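# Place yellow bar as lower-left stroke of a 6

## Task

Set one yellow bar down lying flat, its long axis in line with the tan bar at the upper left so the two meet end to end, with the yellow bar's right side touching the left end of the middle bar, so it forms the lower-left stroke of the digit 6. Do not disturb anything else, and finish with both hands clear of every bar.

## Robot and tools

Robot: two arms, left_arm carrying a five-finger left hand and right_arm carrying a five-finger right hand. Base positions in the scene frame: left_arm (-0.040, +0.309, +0.026) m, unrotated; right_arm (-0.006, -0.323, +0.038) m, turned slightly about z (quat_wxyz +0.999, 0, 0, -0.033). A post stands fixed behind the arms. Loose objects may get an occasional brief push from outside.

Frames: the scene frame has its origin at table-top height, midway between the nominal bases, +z up, +x out over the table, and +y toward left_arm (these names do not match image left and right). Fixed cameras and the table use the scene frame. Each arm's reported hand pose, velocities, targets and wrist-camera pose are in that arm's own base frame, and pose offsets run along that arm's base axes, with rotation about the current Hand target position.

Hand point: a spot 0.05 m in front of the palm and 0.15 m from the wrist mount along the fingers. Its +z runs along straight fingers, +y out of the palm, +x across the palm away from the thumb on the right hand (toward the thumb on the left hand). Straight fingertips reach 0.06 to 0.07 m past the point along +z and sit 0.06 m behind it along -y. A wrist bracket on the little-finger side can strike objects.

execute_actions(actions, cameras): actions is a list of actions; each action is a table of 1 to 15 rows, one row per 1/30 s step, the last row held until step 15. Every row has 28 numbers in [-1, 1] covering both arms, in this order: left_arm dx, dy, dz, rx, ry, rz; left hand little, ring, middle, index, thumb_bend, thumb_turn, force_limit, speed; then the same 14 for right_arm. dx..rz are an offset (not a pose) from the Hand target as it stood when the action began, in the arm's base axes; each row counts from that same start, and repeated offsets keep adding across actions. Scale: 1.0 = 0.6 m or 180 degrees; rx, ry, rz form one rotation vector. Six zeros means no new pose request. Finger targets: +1 open/straight, -1 closed; thumb_turn +1 beside the palm, -1 opposite the fingers. force_limit maps -1..+1 to about 0..10 N at the fingertip (15 N for the thumb motors). speed rises from near zero at -1 to full at +0.48 and above. No hand number means unchanged: to keep a hand as it is, resend the eight numbers last carried out for it (before any have run, use hand_measured plus hand_force_limit and hand_speed). Closing with the thumb turned in grips objects about 0.035 to 0.065 m thick; close slowly (speed -0.94 or below) for a gentle hold. cameras: names, ["all"] or []; default is all only for an empty actions list. An empty list just reports state with images.

move(target, speed, blend, blocking, cameras): target is one 28-number row, or a list of up to 15 such rows, with the same layout and scale as above; each arm's pose part is an offset from its Hand target at the move's start (later rows also count from there, not from the previous row). Hand numbers in later rows are applied on arrival. speed is path top speed in m/s, 0.002 to 4.3, default 0.25 (turns at twice that in rad/s), one value or one per target. blend is a corner radius in m for lists, default 0 (stop at each). Paths are straight, do not avoid obstacles, end together and are cut off after 10 s. blocking=false returns after about 0.5 s while the move continues. The result adds a move: line with the ending (done, off_target, moving, held, fault) and any limits (paced = pose clipped, held = steps withheld).

wait(seconds 0 to 3600): lets time pass without new commands; a running move continues. stop(): brakes a running move. zoom_image(camera, region [x0, y0, x1, y1] pixels, at most 504 by 504): enlarges part of the latest image of cam_high, cam_low, cam_left_wrist or cam_right_wrist. show_instructions(): shows the reference pages. finished_scene(scene 1): ends the scene for good.

Results: end_effector_position (m) and end_effector_quat_wxyz per arm in its base frame; Hand target (the commanded pose after clipping, the base for the next offsets); joint positions, velocities and torques; hand_measured, hand_stopped_by (moving, target, force, stalled, fault) and hand_load_n, six each in motor order; a grip that slips shows as load dropping to about 0. Action calls also list positions at some steps. Lines may be omitted when nothing notable changed (quiet joint velocities, small temperature changes).

Behaviour to expect: the hand often rests 1 to 3 cm (up to 5 cm) from the commanded pose, usually low; orientation is clipped to 40 degrees from the measured one per step; a blocked arm keeps pushing until commanded back past its hand point. Motors heat while loaded, stretched or pushing; at 100 °C the arm drops for 30 to 60 s.

Avoid: dropping or releasing a moving bar, fast impacts, hard presses, hitting the post or the other arm, strong finger loads, and anything falling or being left off the table. Finish with both hands off every bar.

Each tool is called after "Call:" as name(argument=value, ...) on one line, values as JSON.

Reference images:

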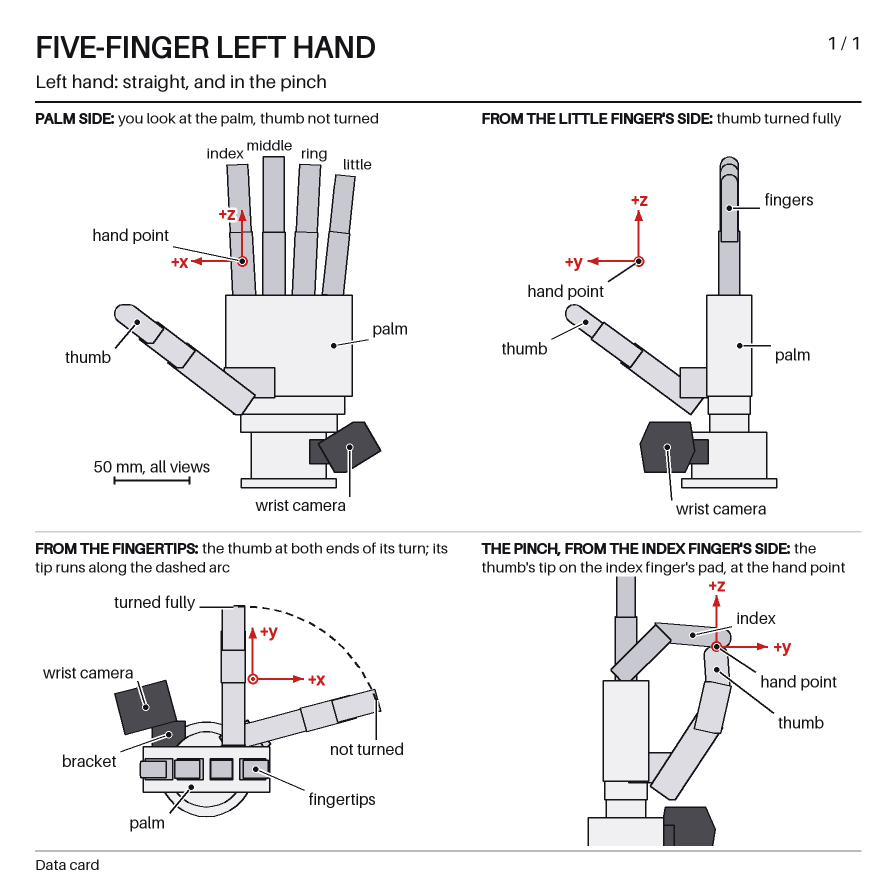

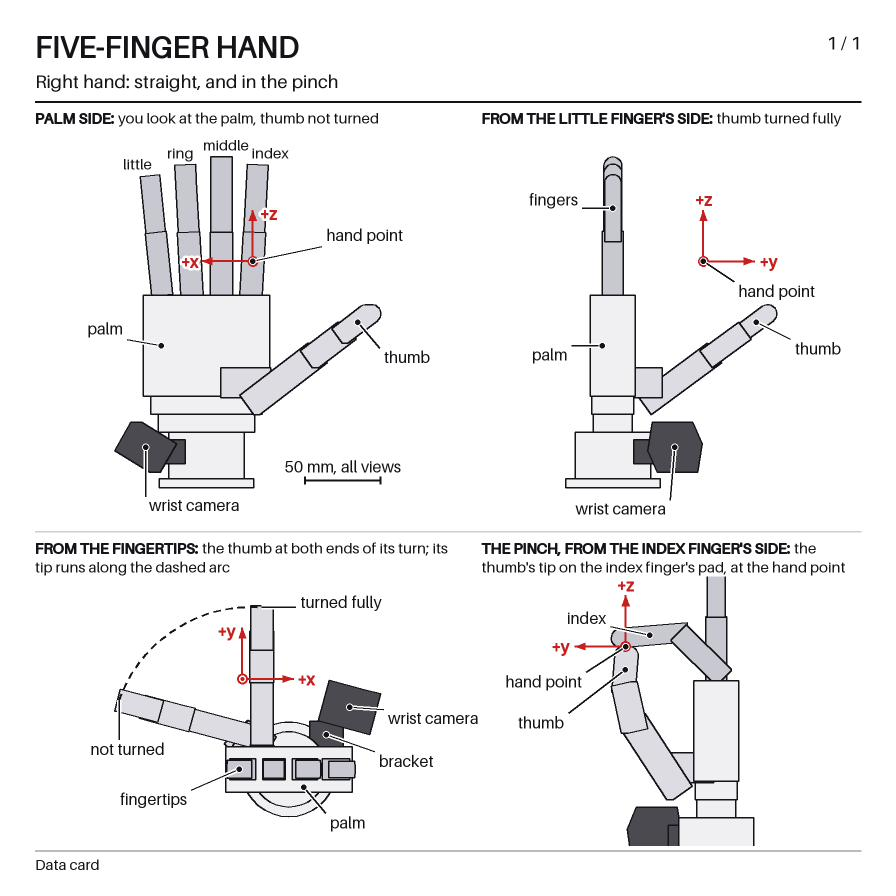

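## Session

Call:
execute_actions(actions=[])

Scene clock: 0.00 s.
left_arm: end_effector_position=(+0.3444, +0.1830, +0.1808) hand_measured=(+1.000, +1.000, +1.000, +1.000, +1.000, +1.000) hand_load_n=(+0.0, +0.0, +0.0, +0.0, +0.0, +0.0) hand_stopped_by=(target, target, target, target, target, target) hand_force_limit=0.00 hand_speed=-0.80 end_effector_quat_wxyz=(-0.170, +0.027, +0.979, +0.108) | right_arm: end_effector_position=(+0.3561, +0.5533, +0.2249) hand_measured=(+1.000, +1.000, +1.000, +1.000, +1.000, +1.000) hand_load_n=(+0.0, +0.0, +0.0, +0.0, +0.5, +0.0) hand_stopped_by=(target, target, target, target, target, target) hand_force_limit=0.00 hand_speed=-0.80 end_effector_quat_wxyz=(+0.673, -0.487, +0.532, -0.160)
Joint positions: left_arm=[0.187 1.578 1.309 -1.599 -0.281 1.77] | right_arm=[1.083 1.572 0.894 0.629 0.574 0.624]
Joint velocities: within noise
Joint torques (N m): no reading
Motor temperatures (°C): left_arm=[33 31 33 33 29 32] | right_arm=[33 34 31 28 30 31]
Heat: left arm: hottest waist 33 °C; right arm: hottest shoulder 34 °C.
Hand target: left_arm +0.3495, +0.1840, +0.1833; -0.165, +0.026, +0.980, +0.109 | right_arm +0.3591, +0.5588, +0.2415; +0.684, -0.477, +0.529, -0.156

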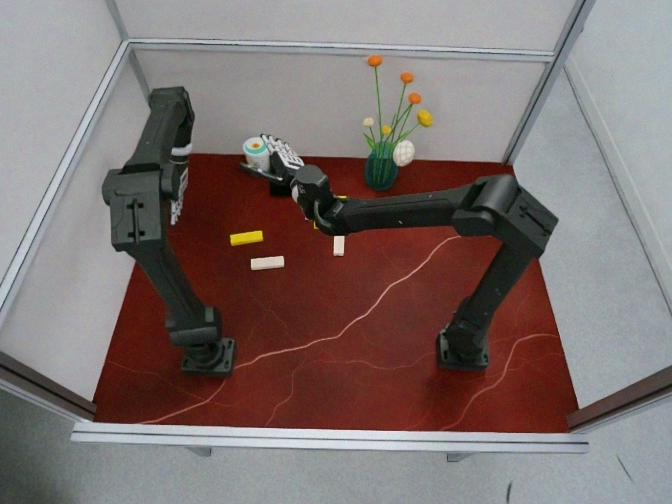

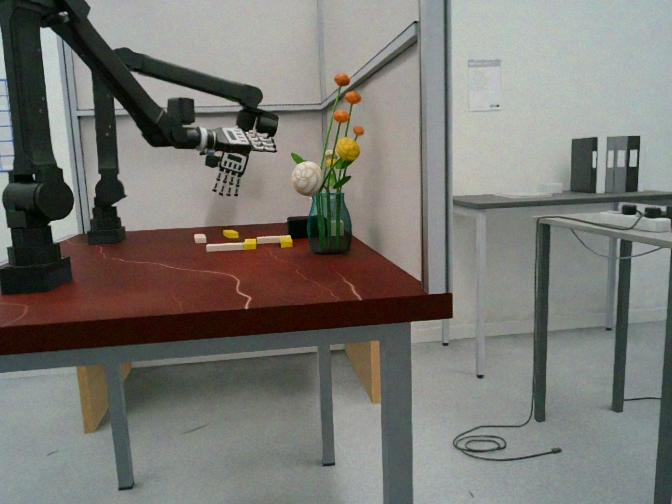

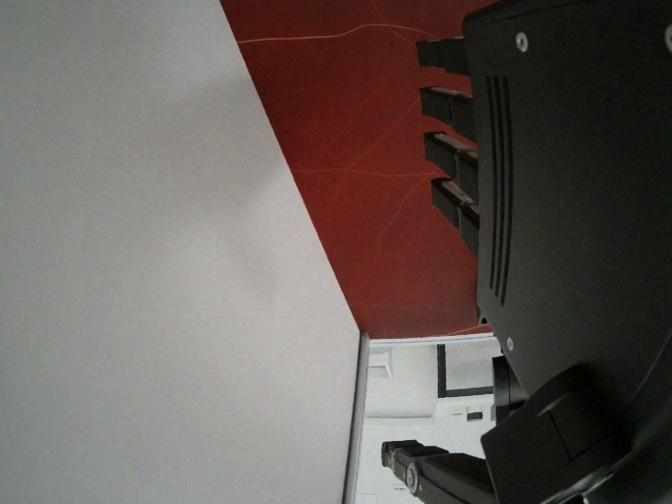

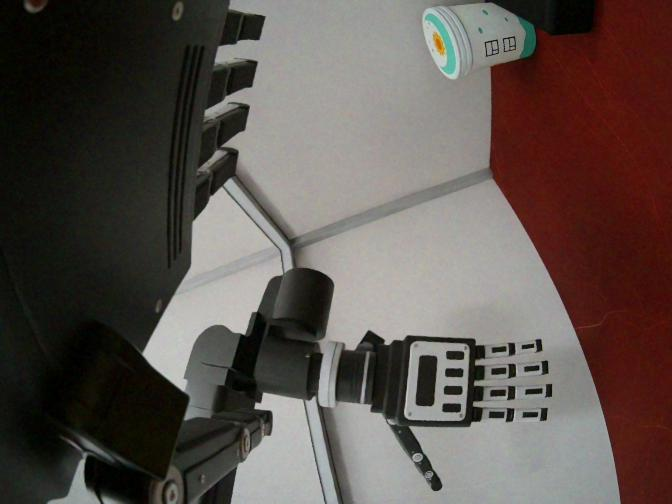

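Call:
zoom_image(camera="cam_high", region=[200, 120, 450, 300])

Call:
zoom_image(camera="cam_low", region=[180, 190, 370, 290])

Scaled by 2.016 from the camera's image (finer frame: 960x720).

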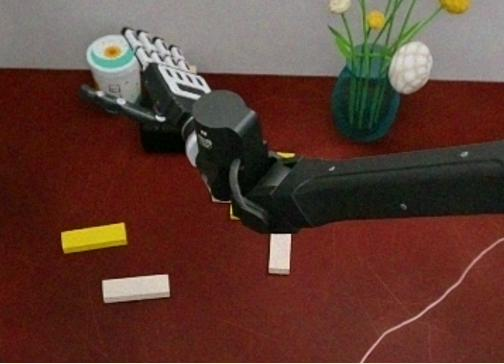

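Scaled by 2.653 from the camera's image (finer frame: 960x720).

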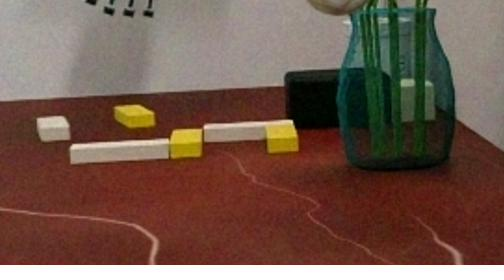

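Call:
move(target=[[0,0,0,0,0,0,1,1,1,1,1,1,0,-0.8,-0.232,-0.381,0.1,0,0,0,1,1,1,1,1,1,0,-0.8],[0,0,0,0,0,0,1,1,1,1,1,1,0,-0.8,-0.1,-0.6,0.1,0,0,-0.11,1,1,1,1,1,1,0,-0.8],[0,0,0,0,0,0,1,1,1,1,1,1,0,-0.8,0.035,-0.798,0.1,0,0,-0.223,1,1,1,1,1,1,0,-0.8]], blend=[0.05,0.05,0], cameras=["all"])

Scene clock: 67.17 s.
left_arm: end_effector_position=(+0.3444, +0.1830, +0.1808) hand_measured=(+1.000, +1.000, +1.000, +1.000, +1.000, +1.000) hand_load_n=(+0.0, +0.0, +0.0, +0.0, +0.0, +0.0) hand_stopped_by=(target, target, target, target, target, target) hand_force_limit=0.00 hand_speed=-0.80 end_effector_quat_wxyz=(-0.170, +0.027, +0.979, +0.108) | right_arm: end_effector_position=(+0.2986, +0.2445, +0.2225) hand_measured=(+1.000, +1.000, +1.000, +1.000, +1.000, +1.000) hand_load_n=(+0.0, +0.0, +0.0, +0.0, +0.0, -0.5) hand_stopped_by=(target, target, target, target, target, target) hand_force_limit=0.00 hand_speed=-0.80 end_effector_quat_wxyz=(+0.580, -0.436, +0.610, -0.319)
Joint positions: left_arm=[0.187 1.578 1.309 -1.599 -0.281 1.77] | right_arm=[0.96 0.685 0.361 0.137 0.833 0.586]
Joint torques (N m): left_arm=[-0.73 -10.11 9.22 -0.61 -0.17 -0.18] | right_arm=[-24.76 -17.79 7.64 2.13 0.3 -0.17]
Motor temperatures (°C): left_arm=[33 32 38 32 29 32] | right_arm=[32 37 37 29 30 30]
Heat: left arm: hottest elbow 38 °C; right arm: hottest shoulder 37 °C.
Hand target: left_arm +0.3495, +0.1840, +0.1833; -0.165, +0.026, +0.980, +0.109 | right_arm +0.3802, +0.0799, +0.3015; +0.589, -0.266, +0.661, -0.381
Off the commanded pose: left_arm 0.006 m, 1 deg | right_arm 0.200 m, 22 deg.
move: off_target (right_arm)
cam_right_wrist: T_world_to_cam=[[-0.12141, 0.14547, -0.98189, 0.22037], [-0.57183, 0.79831, 0.18898, -0.06416], [0.81134, 0.58442, -0.01375, -0.26523]] pos_world=[0.20526, 0.17416, 0.22485]

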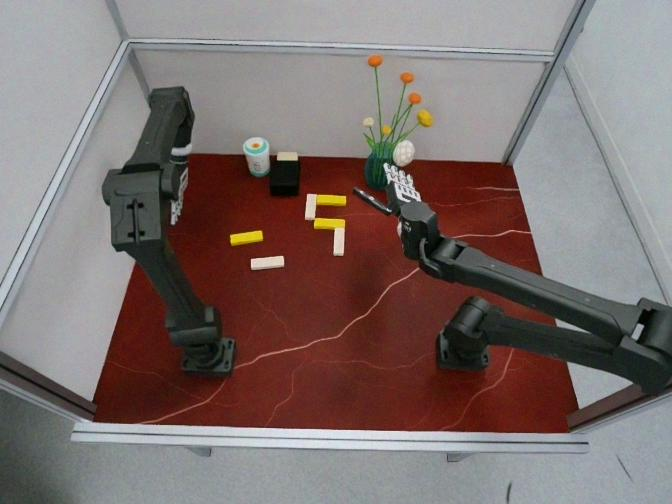

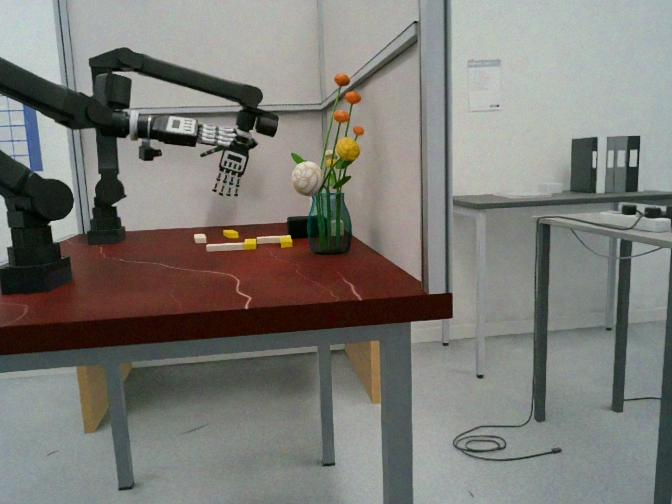

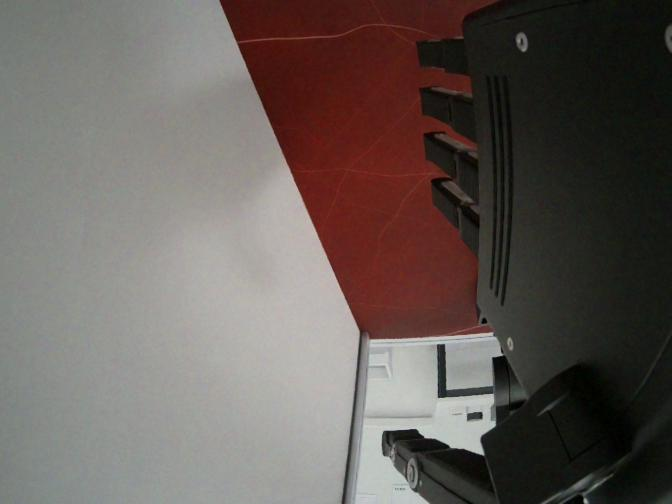

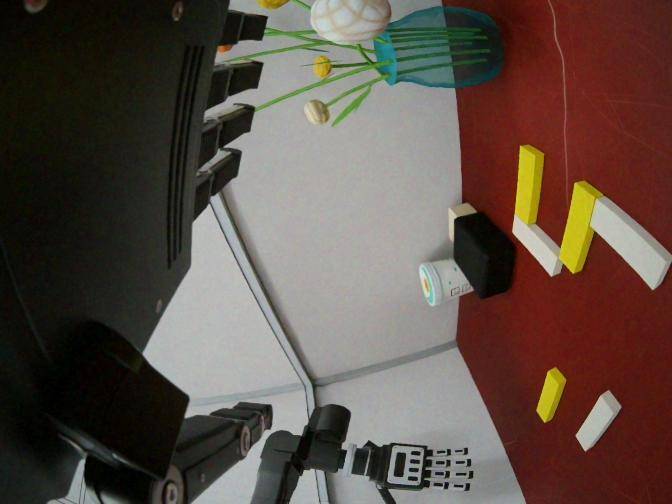

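Call:
move(target=[0,0,0,0,0,0,1,1,1,1,1,1,0,-0.8,-0.13,0.3,0.05,0,0,0.11,1,1,1,1,1,1,0,-0.8], cameras=["cam_high"])

Scene clock: 103.13 s.
left_arm: end_effector_position=(+0.3444, +0.1830, +0.1808) hand_measured=(+1.000, +1.000, +1.000, +1.000, +1.000, +1.000) hand_load_n=(+0.0, +0.0, +0.0, +0.0, +0.0, +0.0) hand_stopped_by=(target, target, target, target, target, target) hand_force_limit=0.00 hand_speed=-0.80 end_effector_quat_wxyz=(-0.170, +0.027, +0.979, +0.108) | right_arm: end_effector_position=(+0.3017, +0.2671, +0.2731) hand_measured=(+1.000, +1.000, +1.000, +1.000, +1.000, +1.000) hand_load_n=(-0.5, +0.0, +0.0, +0.0, +0.0, -0.5) hand_stopped_by=(target, target, target, target, target, target) hand_force_limit=0.00 hand_speed=-0.80 end_effector_quat_wxyz=(+0.609, -0.421, +0.607, -0.288)
Joint positions: left_arm=[0.187 1.578 1.309 -1.599 -0.281 1.77] | right_arm=[0.971 0.689 0.461 0.097 0.803 0.618]
Joint torques (N m): left_arm=[-0.5 -10.52 9.26 -0.42 -0.13 -0.13] | right_arm=[-0.56 -7.82 12.34 0.98 0.27 -0.01]
Motor temperatures (°C): left_arm=[33 33 39 32 29 31] | right_arm=[38 38 38 29 30 30]
Heat: left arm: hottest elbow 39 °C; right arm: hottest waist 38 °C.
Hand target: left_arm +0.3495, +0.1840, +0.1833; -0.165, +0.026, +0.980, +0.109 | right_arm +0.3021, +0.2600, +0.3313; +0.646, -0.376, +0.605, -0.274
Off the commanded pose: left_arm 0.006 m, 1 deg | right_arm 0.059 m, 7 deg.
move: off_target (right_arm)

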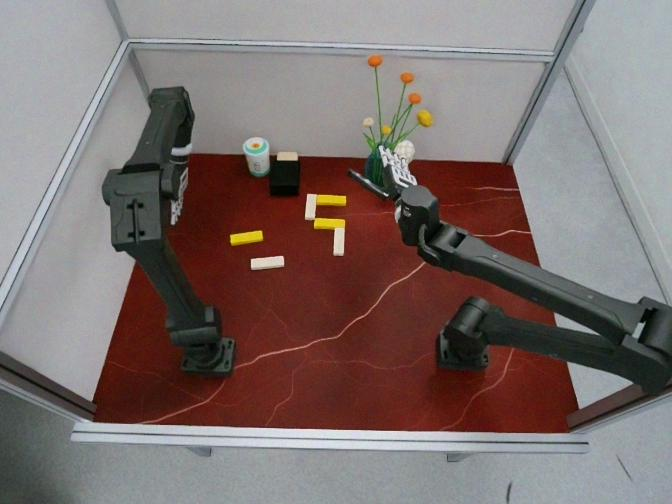

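Call:
move(target=[0,0,0,0,0,0,1,1,1,1,1,1,0,-0.8,0.02,0.02,0.03,-0.047,0.302,0,1,1,1,1,1,1,0,-0.8], cameras=["cam_high","cam_right_wrist"])

Scene clock: 110.80 s.
left_arm: end_effector_position=(+0.3444, +0.1830, +0.1808) hand_measured=(+1.000, +1.000, +1.000, +1.000, +1.000, +1.000) hand_load_n=(-0.5, +0.0, +0.0, +0.0, +0.0, +0.0) hand_stopped_by=(target, target, target, target, target, target) hand_force_limit=0.00 hand_speed=-0.80 end_effector_quat_wxyz=(-0.170, +0.027, +0.979, +0.108) | right_arm: end_effector_position=(+0.3041, +0.2690, +0.3225) hand_measured=(+1.000, +1.000, +1.000, +1.000, +1.000, +1.000) hand_load_n=(+0.0, +0.0, +0.0, +0.0, +0.0, +0.0) hand_stopped_by=(target, target, target, target, target, target) hand_force_limit=0.00 hand_speed=-0.80 end_effector_quat_wxyz=(+0.251, -0.518, +0.809, -0.118)
Joint positions: left_arm=[0.187 1.578 1.309 -1.599 -0.281 1.77] | right_arm=[0.705 1.078 1.274 -1.28 0.295 1.063]
Joint torques (N m): left_arm=[-0.5 -11.4 8.96 -0.46 -0.14 -0.17] | right_arm=[-0.67 -6.83 12.3 0.35 0.1 -0.02]
Heat: left arm: hottest elbow 39 °C; right arm: hottest elbow 40 °C.
Hand target: left_arm +0.3495, +0.1840, +0.1833; -0.165, +0.026, +0.980, +0.109 | right_arm +0.3141, +0.2719, +0.3494; +0.270, -0.504, +0.812, -0.115
Off the commanded pose: left_arm 0.006 m, 1 deg | right_arm 0.029 m, 3 deg.
move: off_target (right_arm)
cam_right_wrist: T_world_to_cam=[[-0.83181, 0.1639, -0.53031, 0.38115], [-0.18021, 0.82391, 0.5373, -0.33778], [0.52499, 0.5425, -0.65581, 0.02274]] pos_world=[0.24424, 0.2035, 0.39853]

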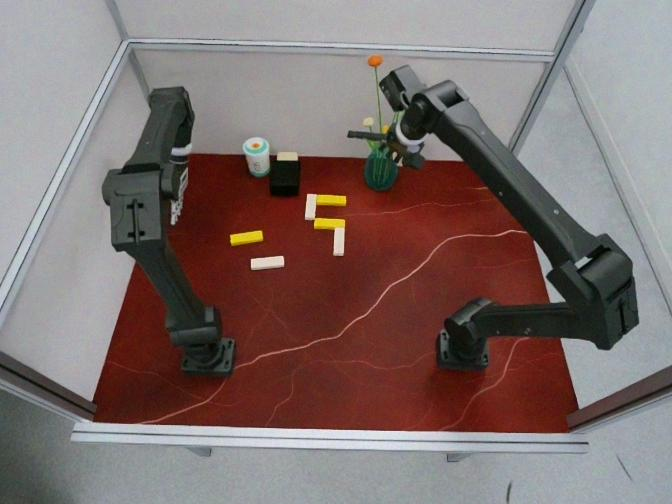

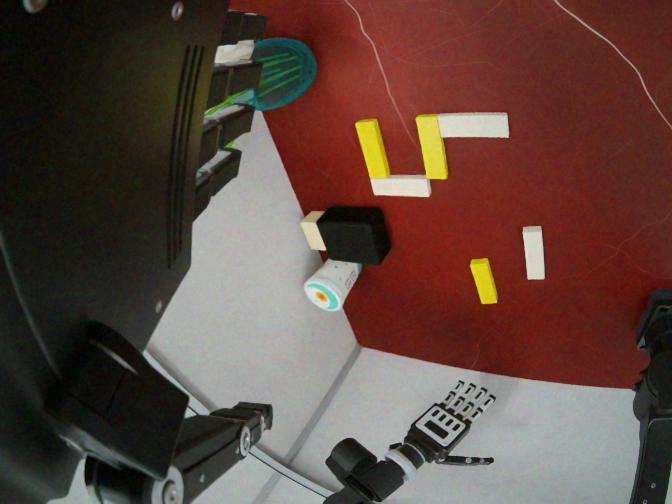

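Call:
zoom_image(camera="cam_high", region=[220, 180, 360, 285])

Call:
zoom_image(camera="cam_right_wrist", region=[340, 90, 560, 310])

Scaled by 3.600 from the camera's image (finer frame: 960x720).

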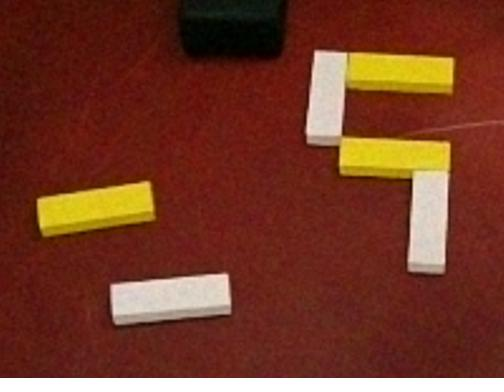

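Scaled by 2.291 from the camera's image (finer frame: 960x720).

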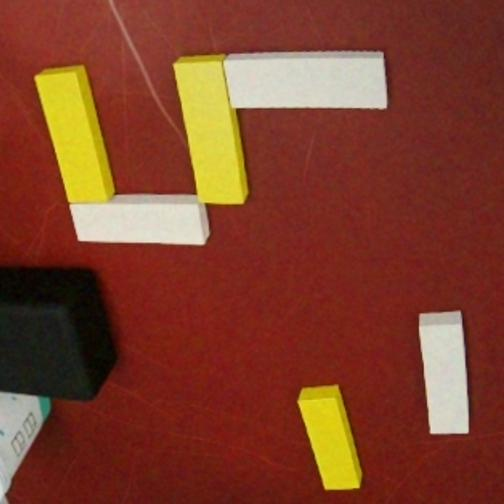

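Call:
zoom_image(camera="cam_high", region=[295, 185, 355, 260])

Call:
zoom_image(camera="cam_high", region=[220, 220, 290, 280])

Call:
zoom_image(camera="cam_right_wrist", region=[350, 105, 520, 205])

Call:
zoom_image(camera="cam_right_wrist", region=[450, 210, 560, 310])

Scaled by 6.720 from the camera's image (finer frame: 960x720).

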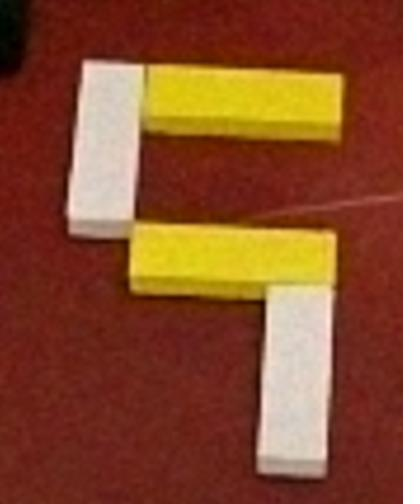

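Scaled by 7.200 from the camera's image (finer frame: 960x720).

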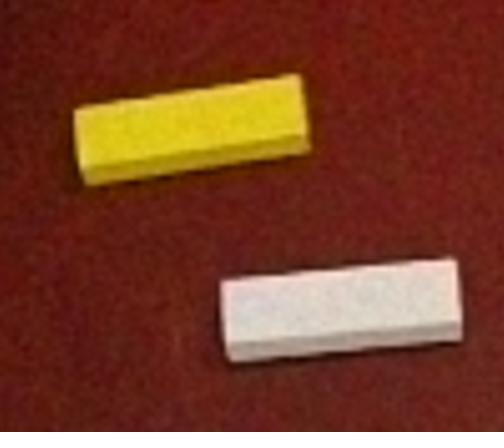

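Scaled by 2.965 from the camera's image (finer frame: 960x720).

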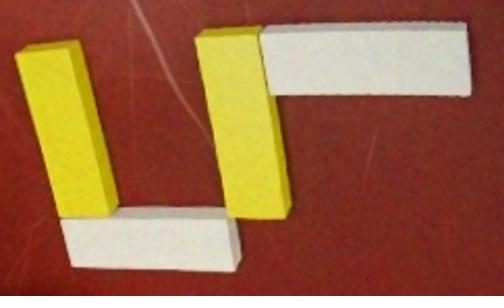

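Scaled by 4.582 from the camera's image (finer frame: 960x720).

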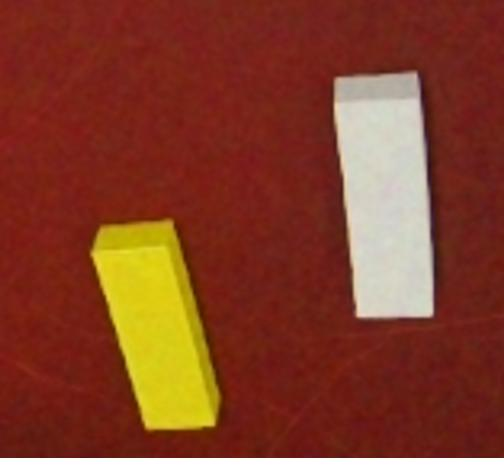

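Call:
move(target=[0.084,-0.455,0.06,-0.149,-0.356,0.561,-1,-1,-0.05,-0.05,1,-1,-0.4,-0.5,0,0,0,0,0,0,1,1,1,1,1,1,0,-0.8], speed=0.35, cameras=["all"])

Scene clock: 255.87 s.
left_arm: end_effector_position=(+0.3984, -0.0852, +0.2160) hand_measured=(-1.000, -1.000, -0.050, -0.050, +1.000, -1.000) hand_load_n=(+0.0, +0.5, +0.0, +0.0, +0.0, +0.0) hand_stopped_by=(target, target, target, target, target, target) hand_force_limit=-0.40 hand_speed=-0.50 end_effector_quat_wxyz=(-0.294, +0.715, -0.590, +0.234) | right_arm: end_effector_position=(+0.3041, +0.2690, +0.3225) hand_measured=(+1.000, +1.000, +1.000, +1.000, +1.000, +1.000) hand_load_n=(+0.0, +0.0, +0.0, +0.0, +0.0, +0.0) hand_stopped_by=(target, target, target, target, target, target) hand_force_limit=0.00 hand_speed=-0.80 end_effector_quat_wxyz=(+0.251, -0.518, +0.809, -0.118)
Joint positions: left_arm=[-0.242 1.024 0.93 -0.76 -0.308 -0.316] | right_arm=[0.705 1.078 1.274 -1.28 0.295 1.063]
Joint torques (N m): left_arm=[-0.73 -6.01 9.52 1.99 -0.24 -0.14] | right_arm=[-0.62 -6.59 12.31 0.36 0.11 -0.01]
Motor temperatures (°C): left_arm=[32 33 41 31 29 31] | right_arm=[32 34 52 28 29 30]
Heat: left arm: hottest elbow 41 °C; right arm: hottest elbow 52 °C.
Hand target: left_arm +0.4000, -0.0889, +0.2193; -0.297, +0.714, -0.586, +0.243 | right_arm +0.3141, +0.2720, +0.3494; +0.270, -0.504, +0.812, -0.115
Off the commanded pose: left_arm 0.005 m, 1 deg | right_arm 0.029 m, 3 deg.
move: done
cam_left_wrist: T_world_to_cam=[[0.71685, -0.06187, 0.69447, -0.44642], [-0.27619, -0.93977, 0.20136, -0.00586], [0.64019, -0.33615, -0.69077, -0.02256]] pos_world=[0.33284, -0.04071, 0.29562]
cam_right_wrist: T_world_to_cam=[[-0.83175, 0.16426, -0.53029, 0.38106], [-0.17992, 0.8239, 0.53742, -0.33789], [0.52519, 0.54241, -0.65572, 0.02267]] pos_world=[0.24424, 0.2035, 0.39853]

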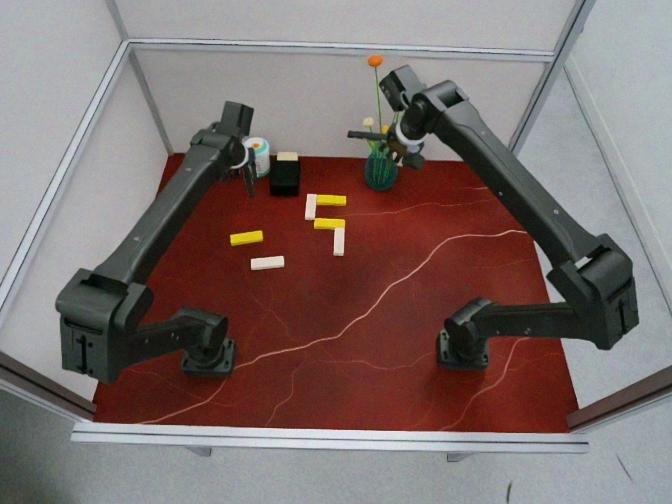

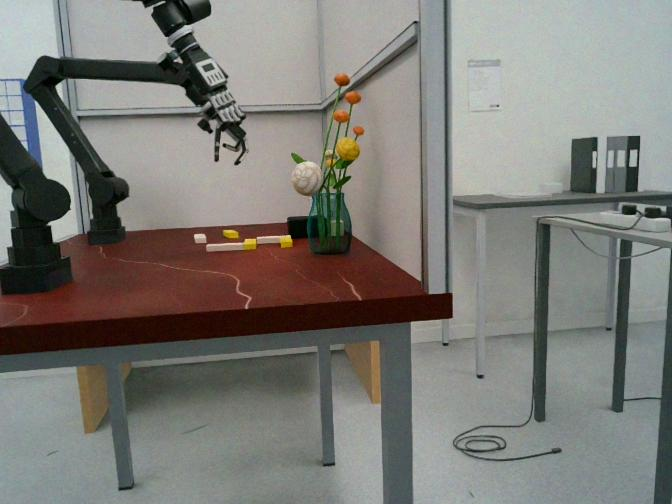

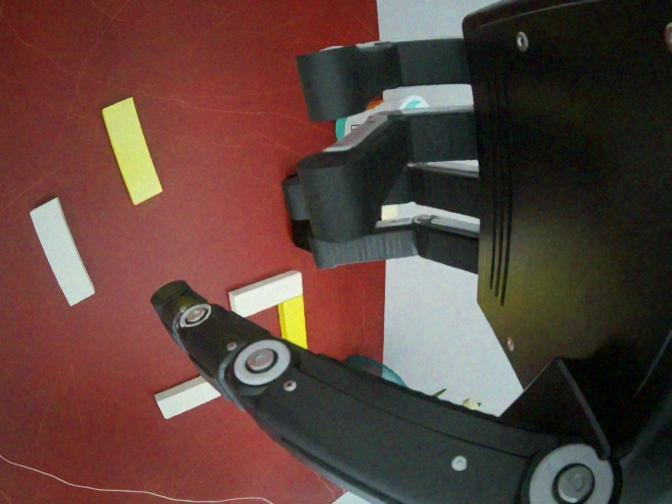

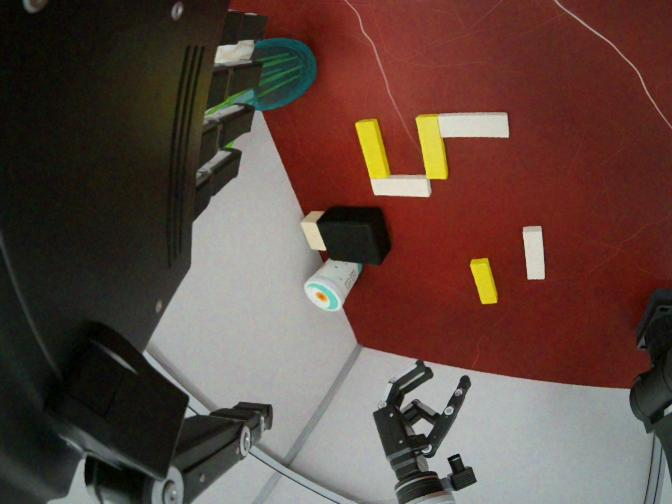

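Call:
zoom_image(camera="cam_high", region=[190, 90, 310, 210])

Call:
zoom_image(camera="cam_right_wrist", region=[340, 340, 500, 500])

Call:
zoom_image(camera="cam_low", region=[150, 60, 300, 260])

Scaled by 4.200 from the camera's image (finer frame: 960x720).

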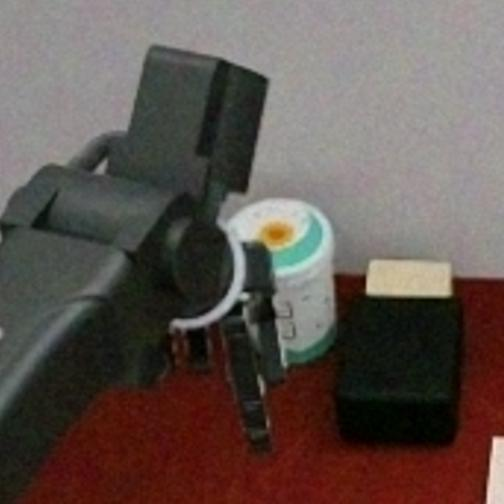

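Scaled by 3.150 from the camera's image (finer frame: 960x720).

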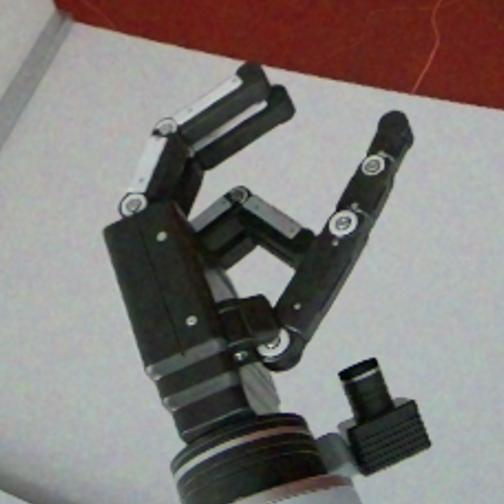

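Scaled by 2.520 from the camera's image (finer frame: 960x720).

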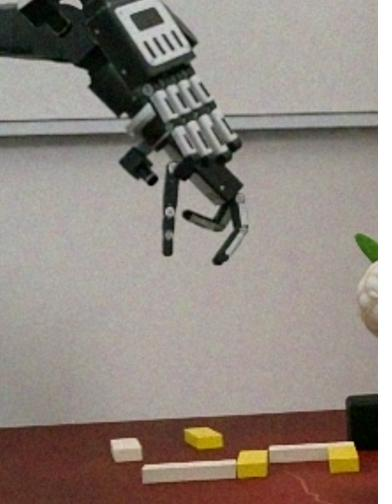

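Call:
zoom_image(camera="cam_left_wrist", region=[20, 80, 320, 305])

Scaled by 1.680 from the camera's image (finer frame: 960x720).

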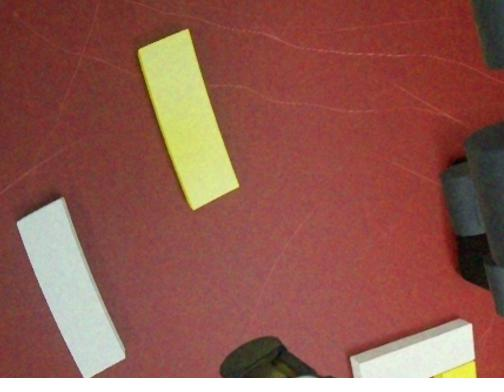

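Call:
move(target=[0.002,0.059,-0.282,0,0,0,-1,-1,-0.05,-0.05,1,-1,-0.4,-0.5,0,0,0,0,0,0,1,1,1,1,1,1,0,-0.8], speed=0.2, cameras=["all"])

Call:
zoom_image(camera="cam_low", region=[180, 170, 280, 260])

Call:
zoom_image(camera="cam_left_wrist", region=[0, 80, 400, 380])

Call:
zoom_image(camera="cam_right_wrist", region=[400, 200, 600, 400])

Scene clock: 293.20 s.
left_arm: end_effector_position=(+0.3957, -0.0567, +0.0481) hand_measured=(-1.000, -1.000, -0.050, -0.050, +1.000, -1.000) hand_load_n=(+0.5, +0.0, +0.0, +0.0, +0.0, +0.0) hand_stopped_by=(target, target, target, target, target, target) hand_force_limit=-0.40 hand_speed=-0.50 end_effector_quat_wxyz=(-0.292, +0.715, -0.589, +0.240) | right_arm: end_effector_position=(+0.3041, +0.2690, +0.3225) hand_measured=(+1.000, +1.000, +1.000, +1.000, +1.000, +1.000) hand_load_n=(+0.0, +0.0, +0.0, +0.0, +0.0, +0.0) hand_stopped_by=(target, target, target, target, target, target) hand_force_limit=0.00 hand_speed=-0.80 end_effector_quat_wxyz=(+0.251, -0.518, +0.809, -0.118)
Joint positions: left_arm=[-0.146 1.184 0.56 -0.202 -0.236 -0.247] | right_arm=[0.705 1.078 1.274 -1.28 0.295 1.063]
Joint torques (N m): left_arm=[0.56 -5.66 8.49 2.03 0.06 0.03] | right_arm=[-0.73 -6.59 12.29 0.36 0.1 -0.03]
Heat: left arm: hottest elbow 40 °C; right arm: hottest elbow 53 °C.
Hand target: left_arm +0.4012, -0.0536, +0.0501; -0.297, +0.713, -0.586, +0.243 | right_arm +0.3141, +0.2720, +0.3494; +0.270, -0.504, +0.812, -0.115
Off the commanded pose: left_arm 0.007 m, 1 deg | right_arm 0.029 m, 3 deg.
move: done
cam_left_wrist: T_world_to_cam=[[0.71198, -0.05602, 0.69997, -0.3241], [-0.28003, -0.93677, 0.20986, 0.0552], [0.64395, -0.34543, -0.68265, -0.12956]] pos_world=[0.32964, -0.0112, 0.12684]
cam_right_wrist: T_world_to_cam=[[-0.83175, 0.16426, -0.53029, 0.38106], [-0.17992, 0.8239, 0.53742, -0.33789], [0.52519, 0.54241, -0.65572, 0.02267]] pos_world=[0.24424, 0.2035, 0.39853]

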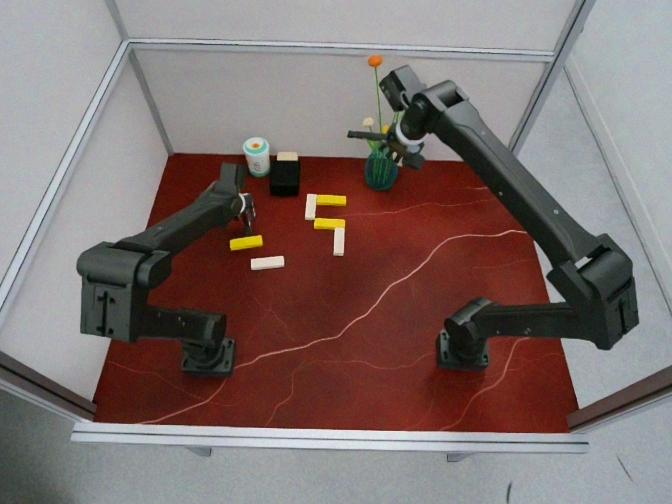

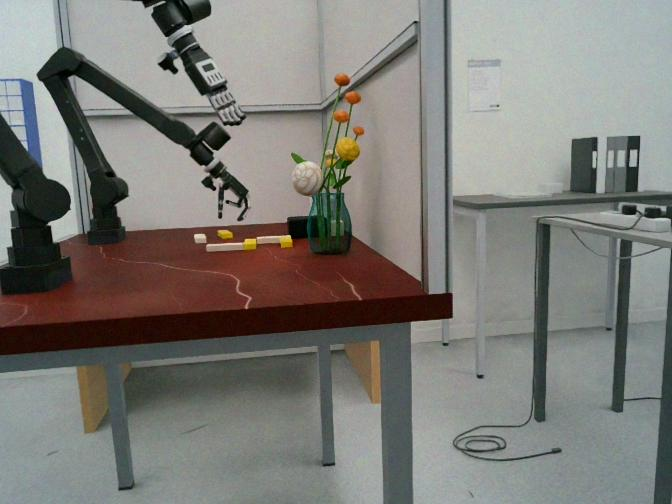

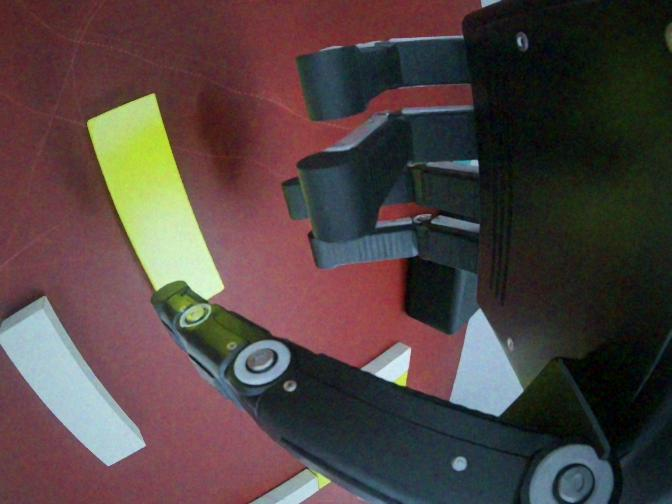

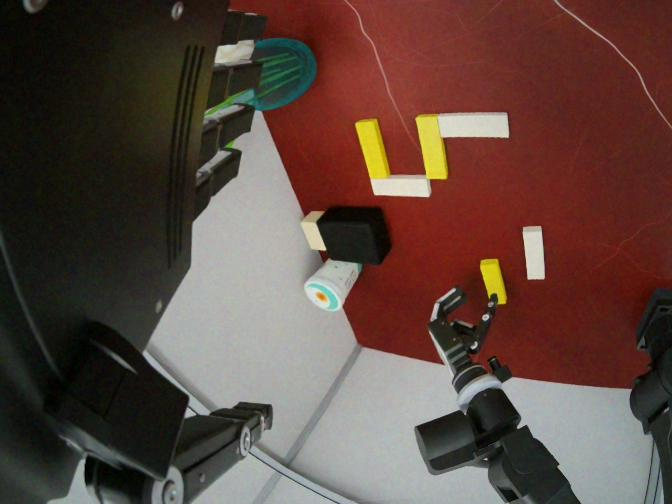

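Scaled by 5.040 from the camera's image (finer frame: 960x720).

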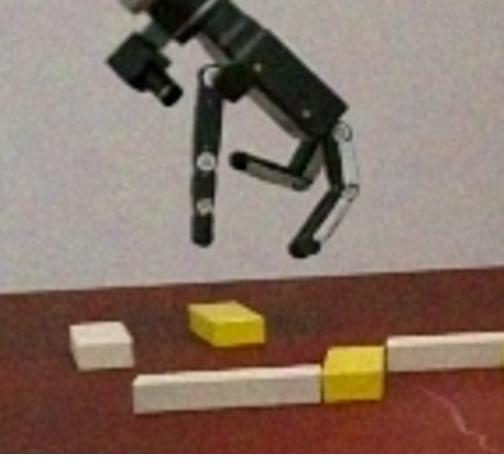

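Scaled by 1.260 from the camera's image (finer frame: 960x720).

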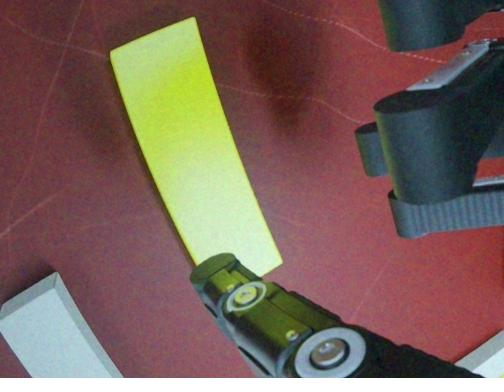

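Scaled by 2.520 from the camera's image (finer frame: 960x720).

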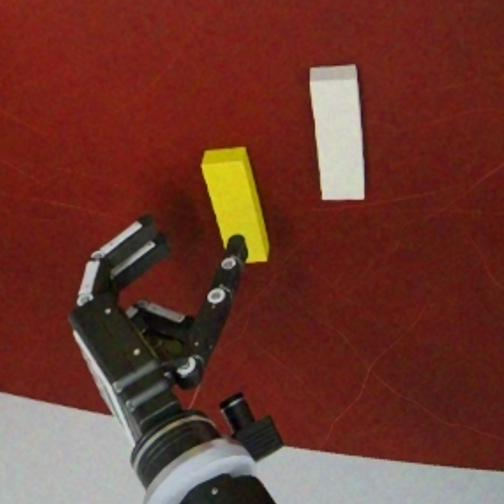

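Call:
zoom_image(camera="cam_high", region=[200, 200, 300, 285])

Scaled by 5.040 from the camera's image (finer frame: 960x720).

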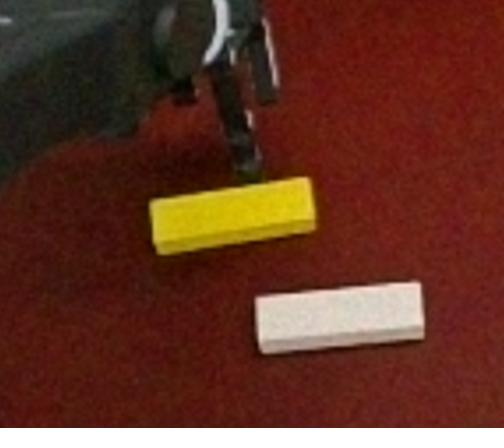

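Call:
move(target=[-0.018,-0.002,-0.055,0,0,0.004,-1,-1,-0.2,-0.2,1,-1,-0.4,-0.5,0,0,0,0,0,0,1,1,1,1,1,1,0,-0.8], speed=0.1, cameras=["all"])

Call:
zoom_image(camera="cam_low", region=[180, 190, 280, 260])

Call:
zoom_image(camera="cam_left_wrist", region=[0, 80, 400, 380])

Call:
zoom_image(camera="cam_right_wrist", region=[420, 210, 560, 350])

Call:
zoom_image(camera="cam_high", region=[210, 200, 290, 260])

Scene clock: 331.17 s.
left_arm: end_effector_position=(+0.3865, -0.0528, +0.0176) hand_measured=(-1.000, -1.000, -0.200, -0.200, +1.000, -1.000) hand_load_n=(+0.0, +0.0, +0.0, +0.0, +0.0, +0.0) hand_stopped_by=(target, target, target, target, target, target) hand_force_limit=-0.40 hand_speed=-0.50 end_effector_quat_wxyz=(-0.297, +0.716, -0.585, +0.237) | right_arm: end_effector_position=(+0.3041, +0.2690, +0.3225) hand_measured=(+1.000, +1.000, +1.000, +1.000, +1.000, +1.000) hand_load_n=(+0.0, +0.0, -0.5, +0.0, +0.0, +0.0) hand_stopped_by=(target, target, target, target, target, target) hand_force_limit=0.00 hand_speed=-0.80 end_effector_quat_wxyz=(+0.251, -0.518, +0.809, -0.118)
Joint positions: left_arm=[-0.146 1.231 0.49 -0.083 -0.249 -0.25] | right_arm=[0.705 1.078 1.274 -1.28 0.295 1.063]
Joint torques (N m): left_arm=[-1.14 -4.54 7.9 2.06 -0.13 -0.22] | right_arm=[-0.62 -6.59 12.3 0.38 0.11 -0.02]
Heat: left arm: hottest elbow 39 °C; right arm: hottest elbow 54 °C.
Hand target: left_arm +0.3904, -0.0549, +0.0172; -0.298, +0.717, -0.582, +0.242 | right_arm +0.3141, +0.2720, +0.3494; +0.270, -0.504, +0.812, -0.115
Off the commanded pose: left_arm 0.004 m, 1 deg | right_arm 0.029 m, 3 deg.
move: done
cam_left_wrist: T_world_to_cam=[[0.70946, -0.05309, 0.70274, -0.29493], [-0.27044, -0.94133, 0.2019, 0.05881], [0.65079, -0.33329, -0.68219, -0.14518]] pos_world=[0.31963, -0.00869, 0.09635]
cam_right_wrist: T_world_to_cam=[[-0.83175, 0.16426, -0.53029, 0.38106], [-0.17992, 0.8239, 0.53742, -0.33789], [0.52519, 0.54241, -0.65572, 0.02267]] pos_world=[0.24424, 0.2035, 0.39853]

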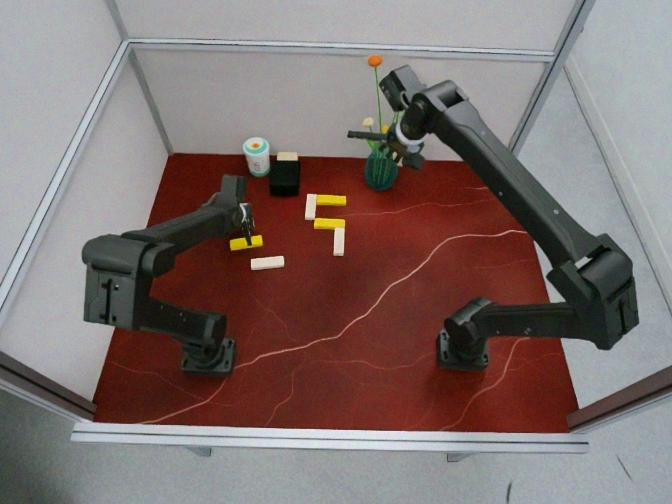

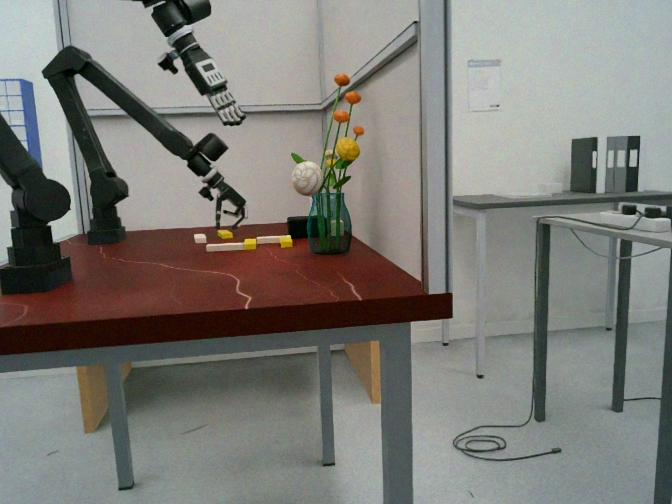

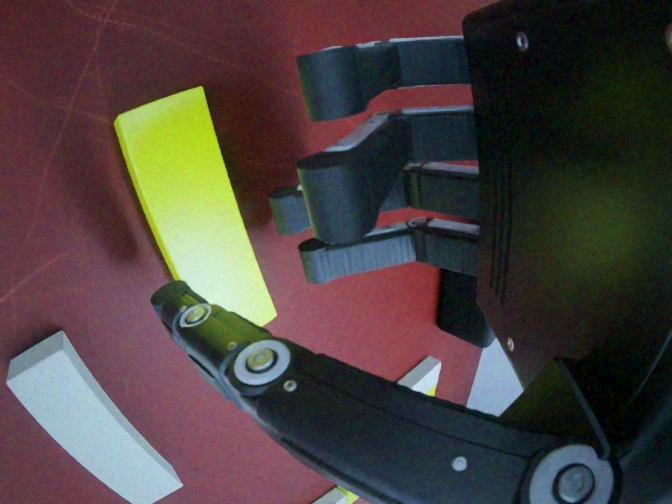

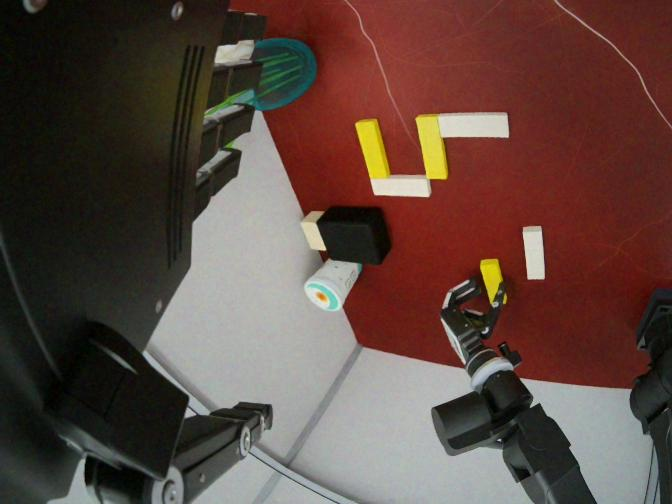

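Scaled by 5.040 from the camera's image (finer frame: 960x720).

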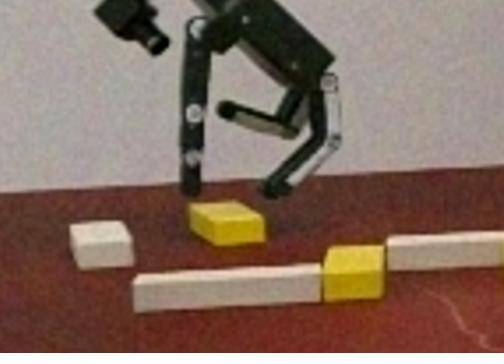

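Scaled by 1.260 from the camera's image (finer frame: 960x720).

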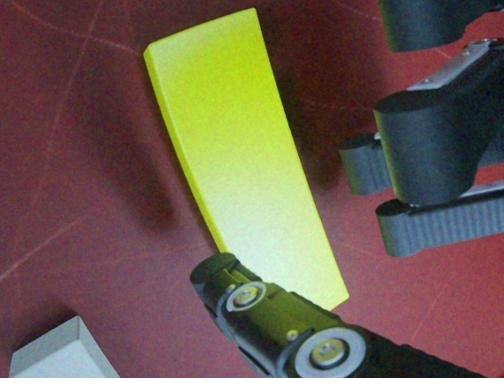

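Scaled by 3.600 from the camera's image (finer frame: 960x720).

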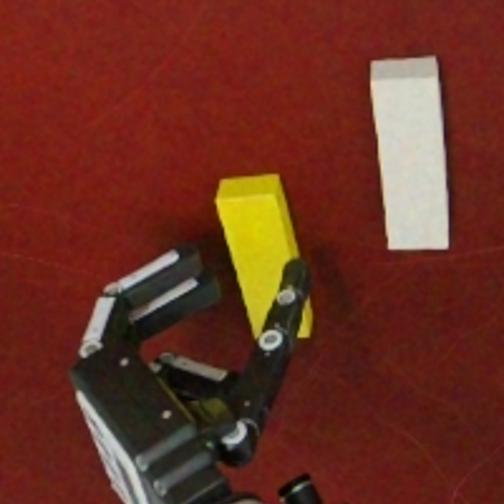

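Scaled by 6.300 from the camera's image (finer frame: 960x720).

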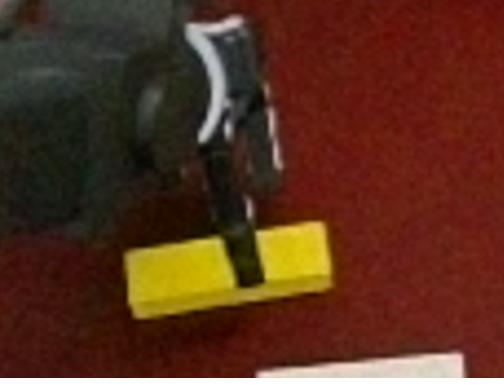

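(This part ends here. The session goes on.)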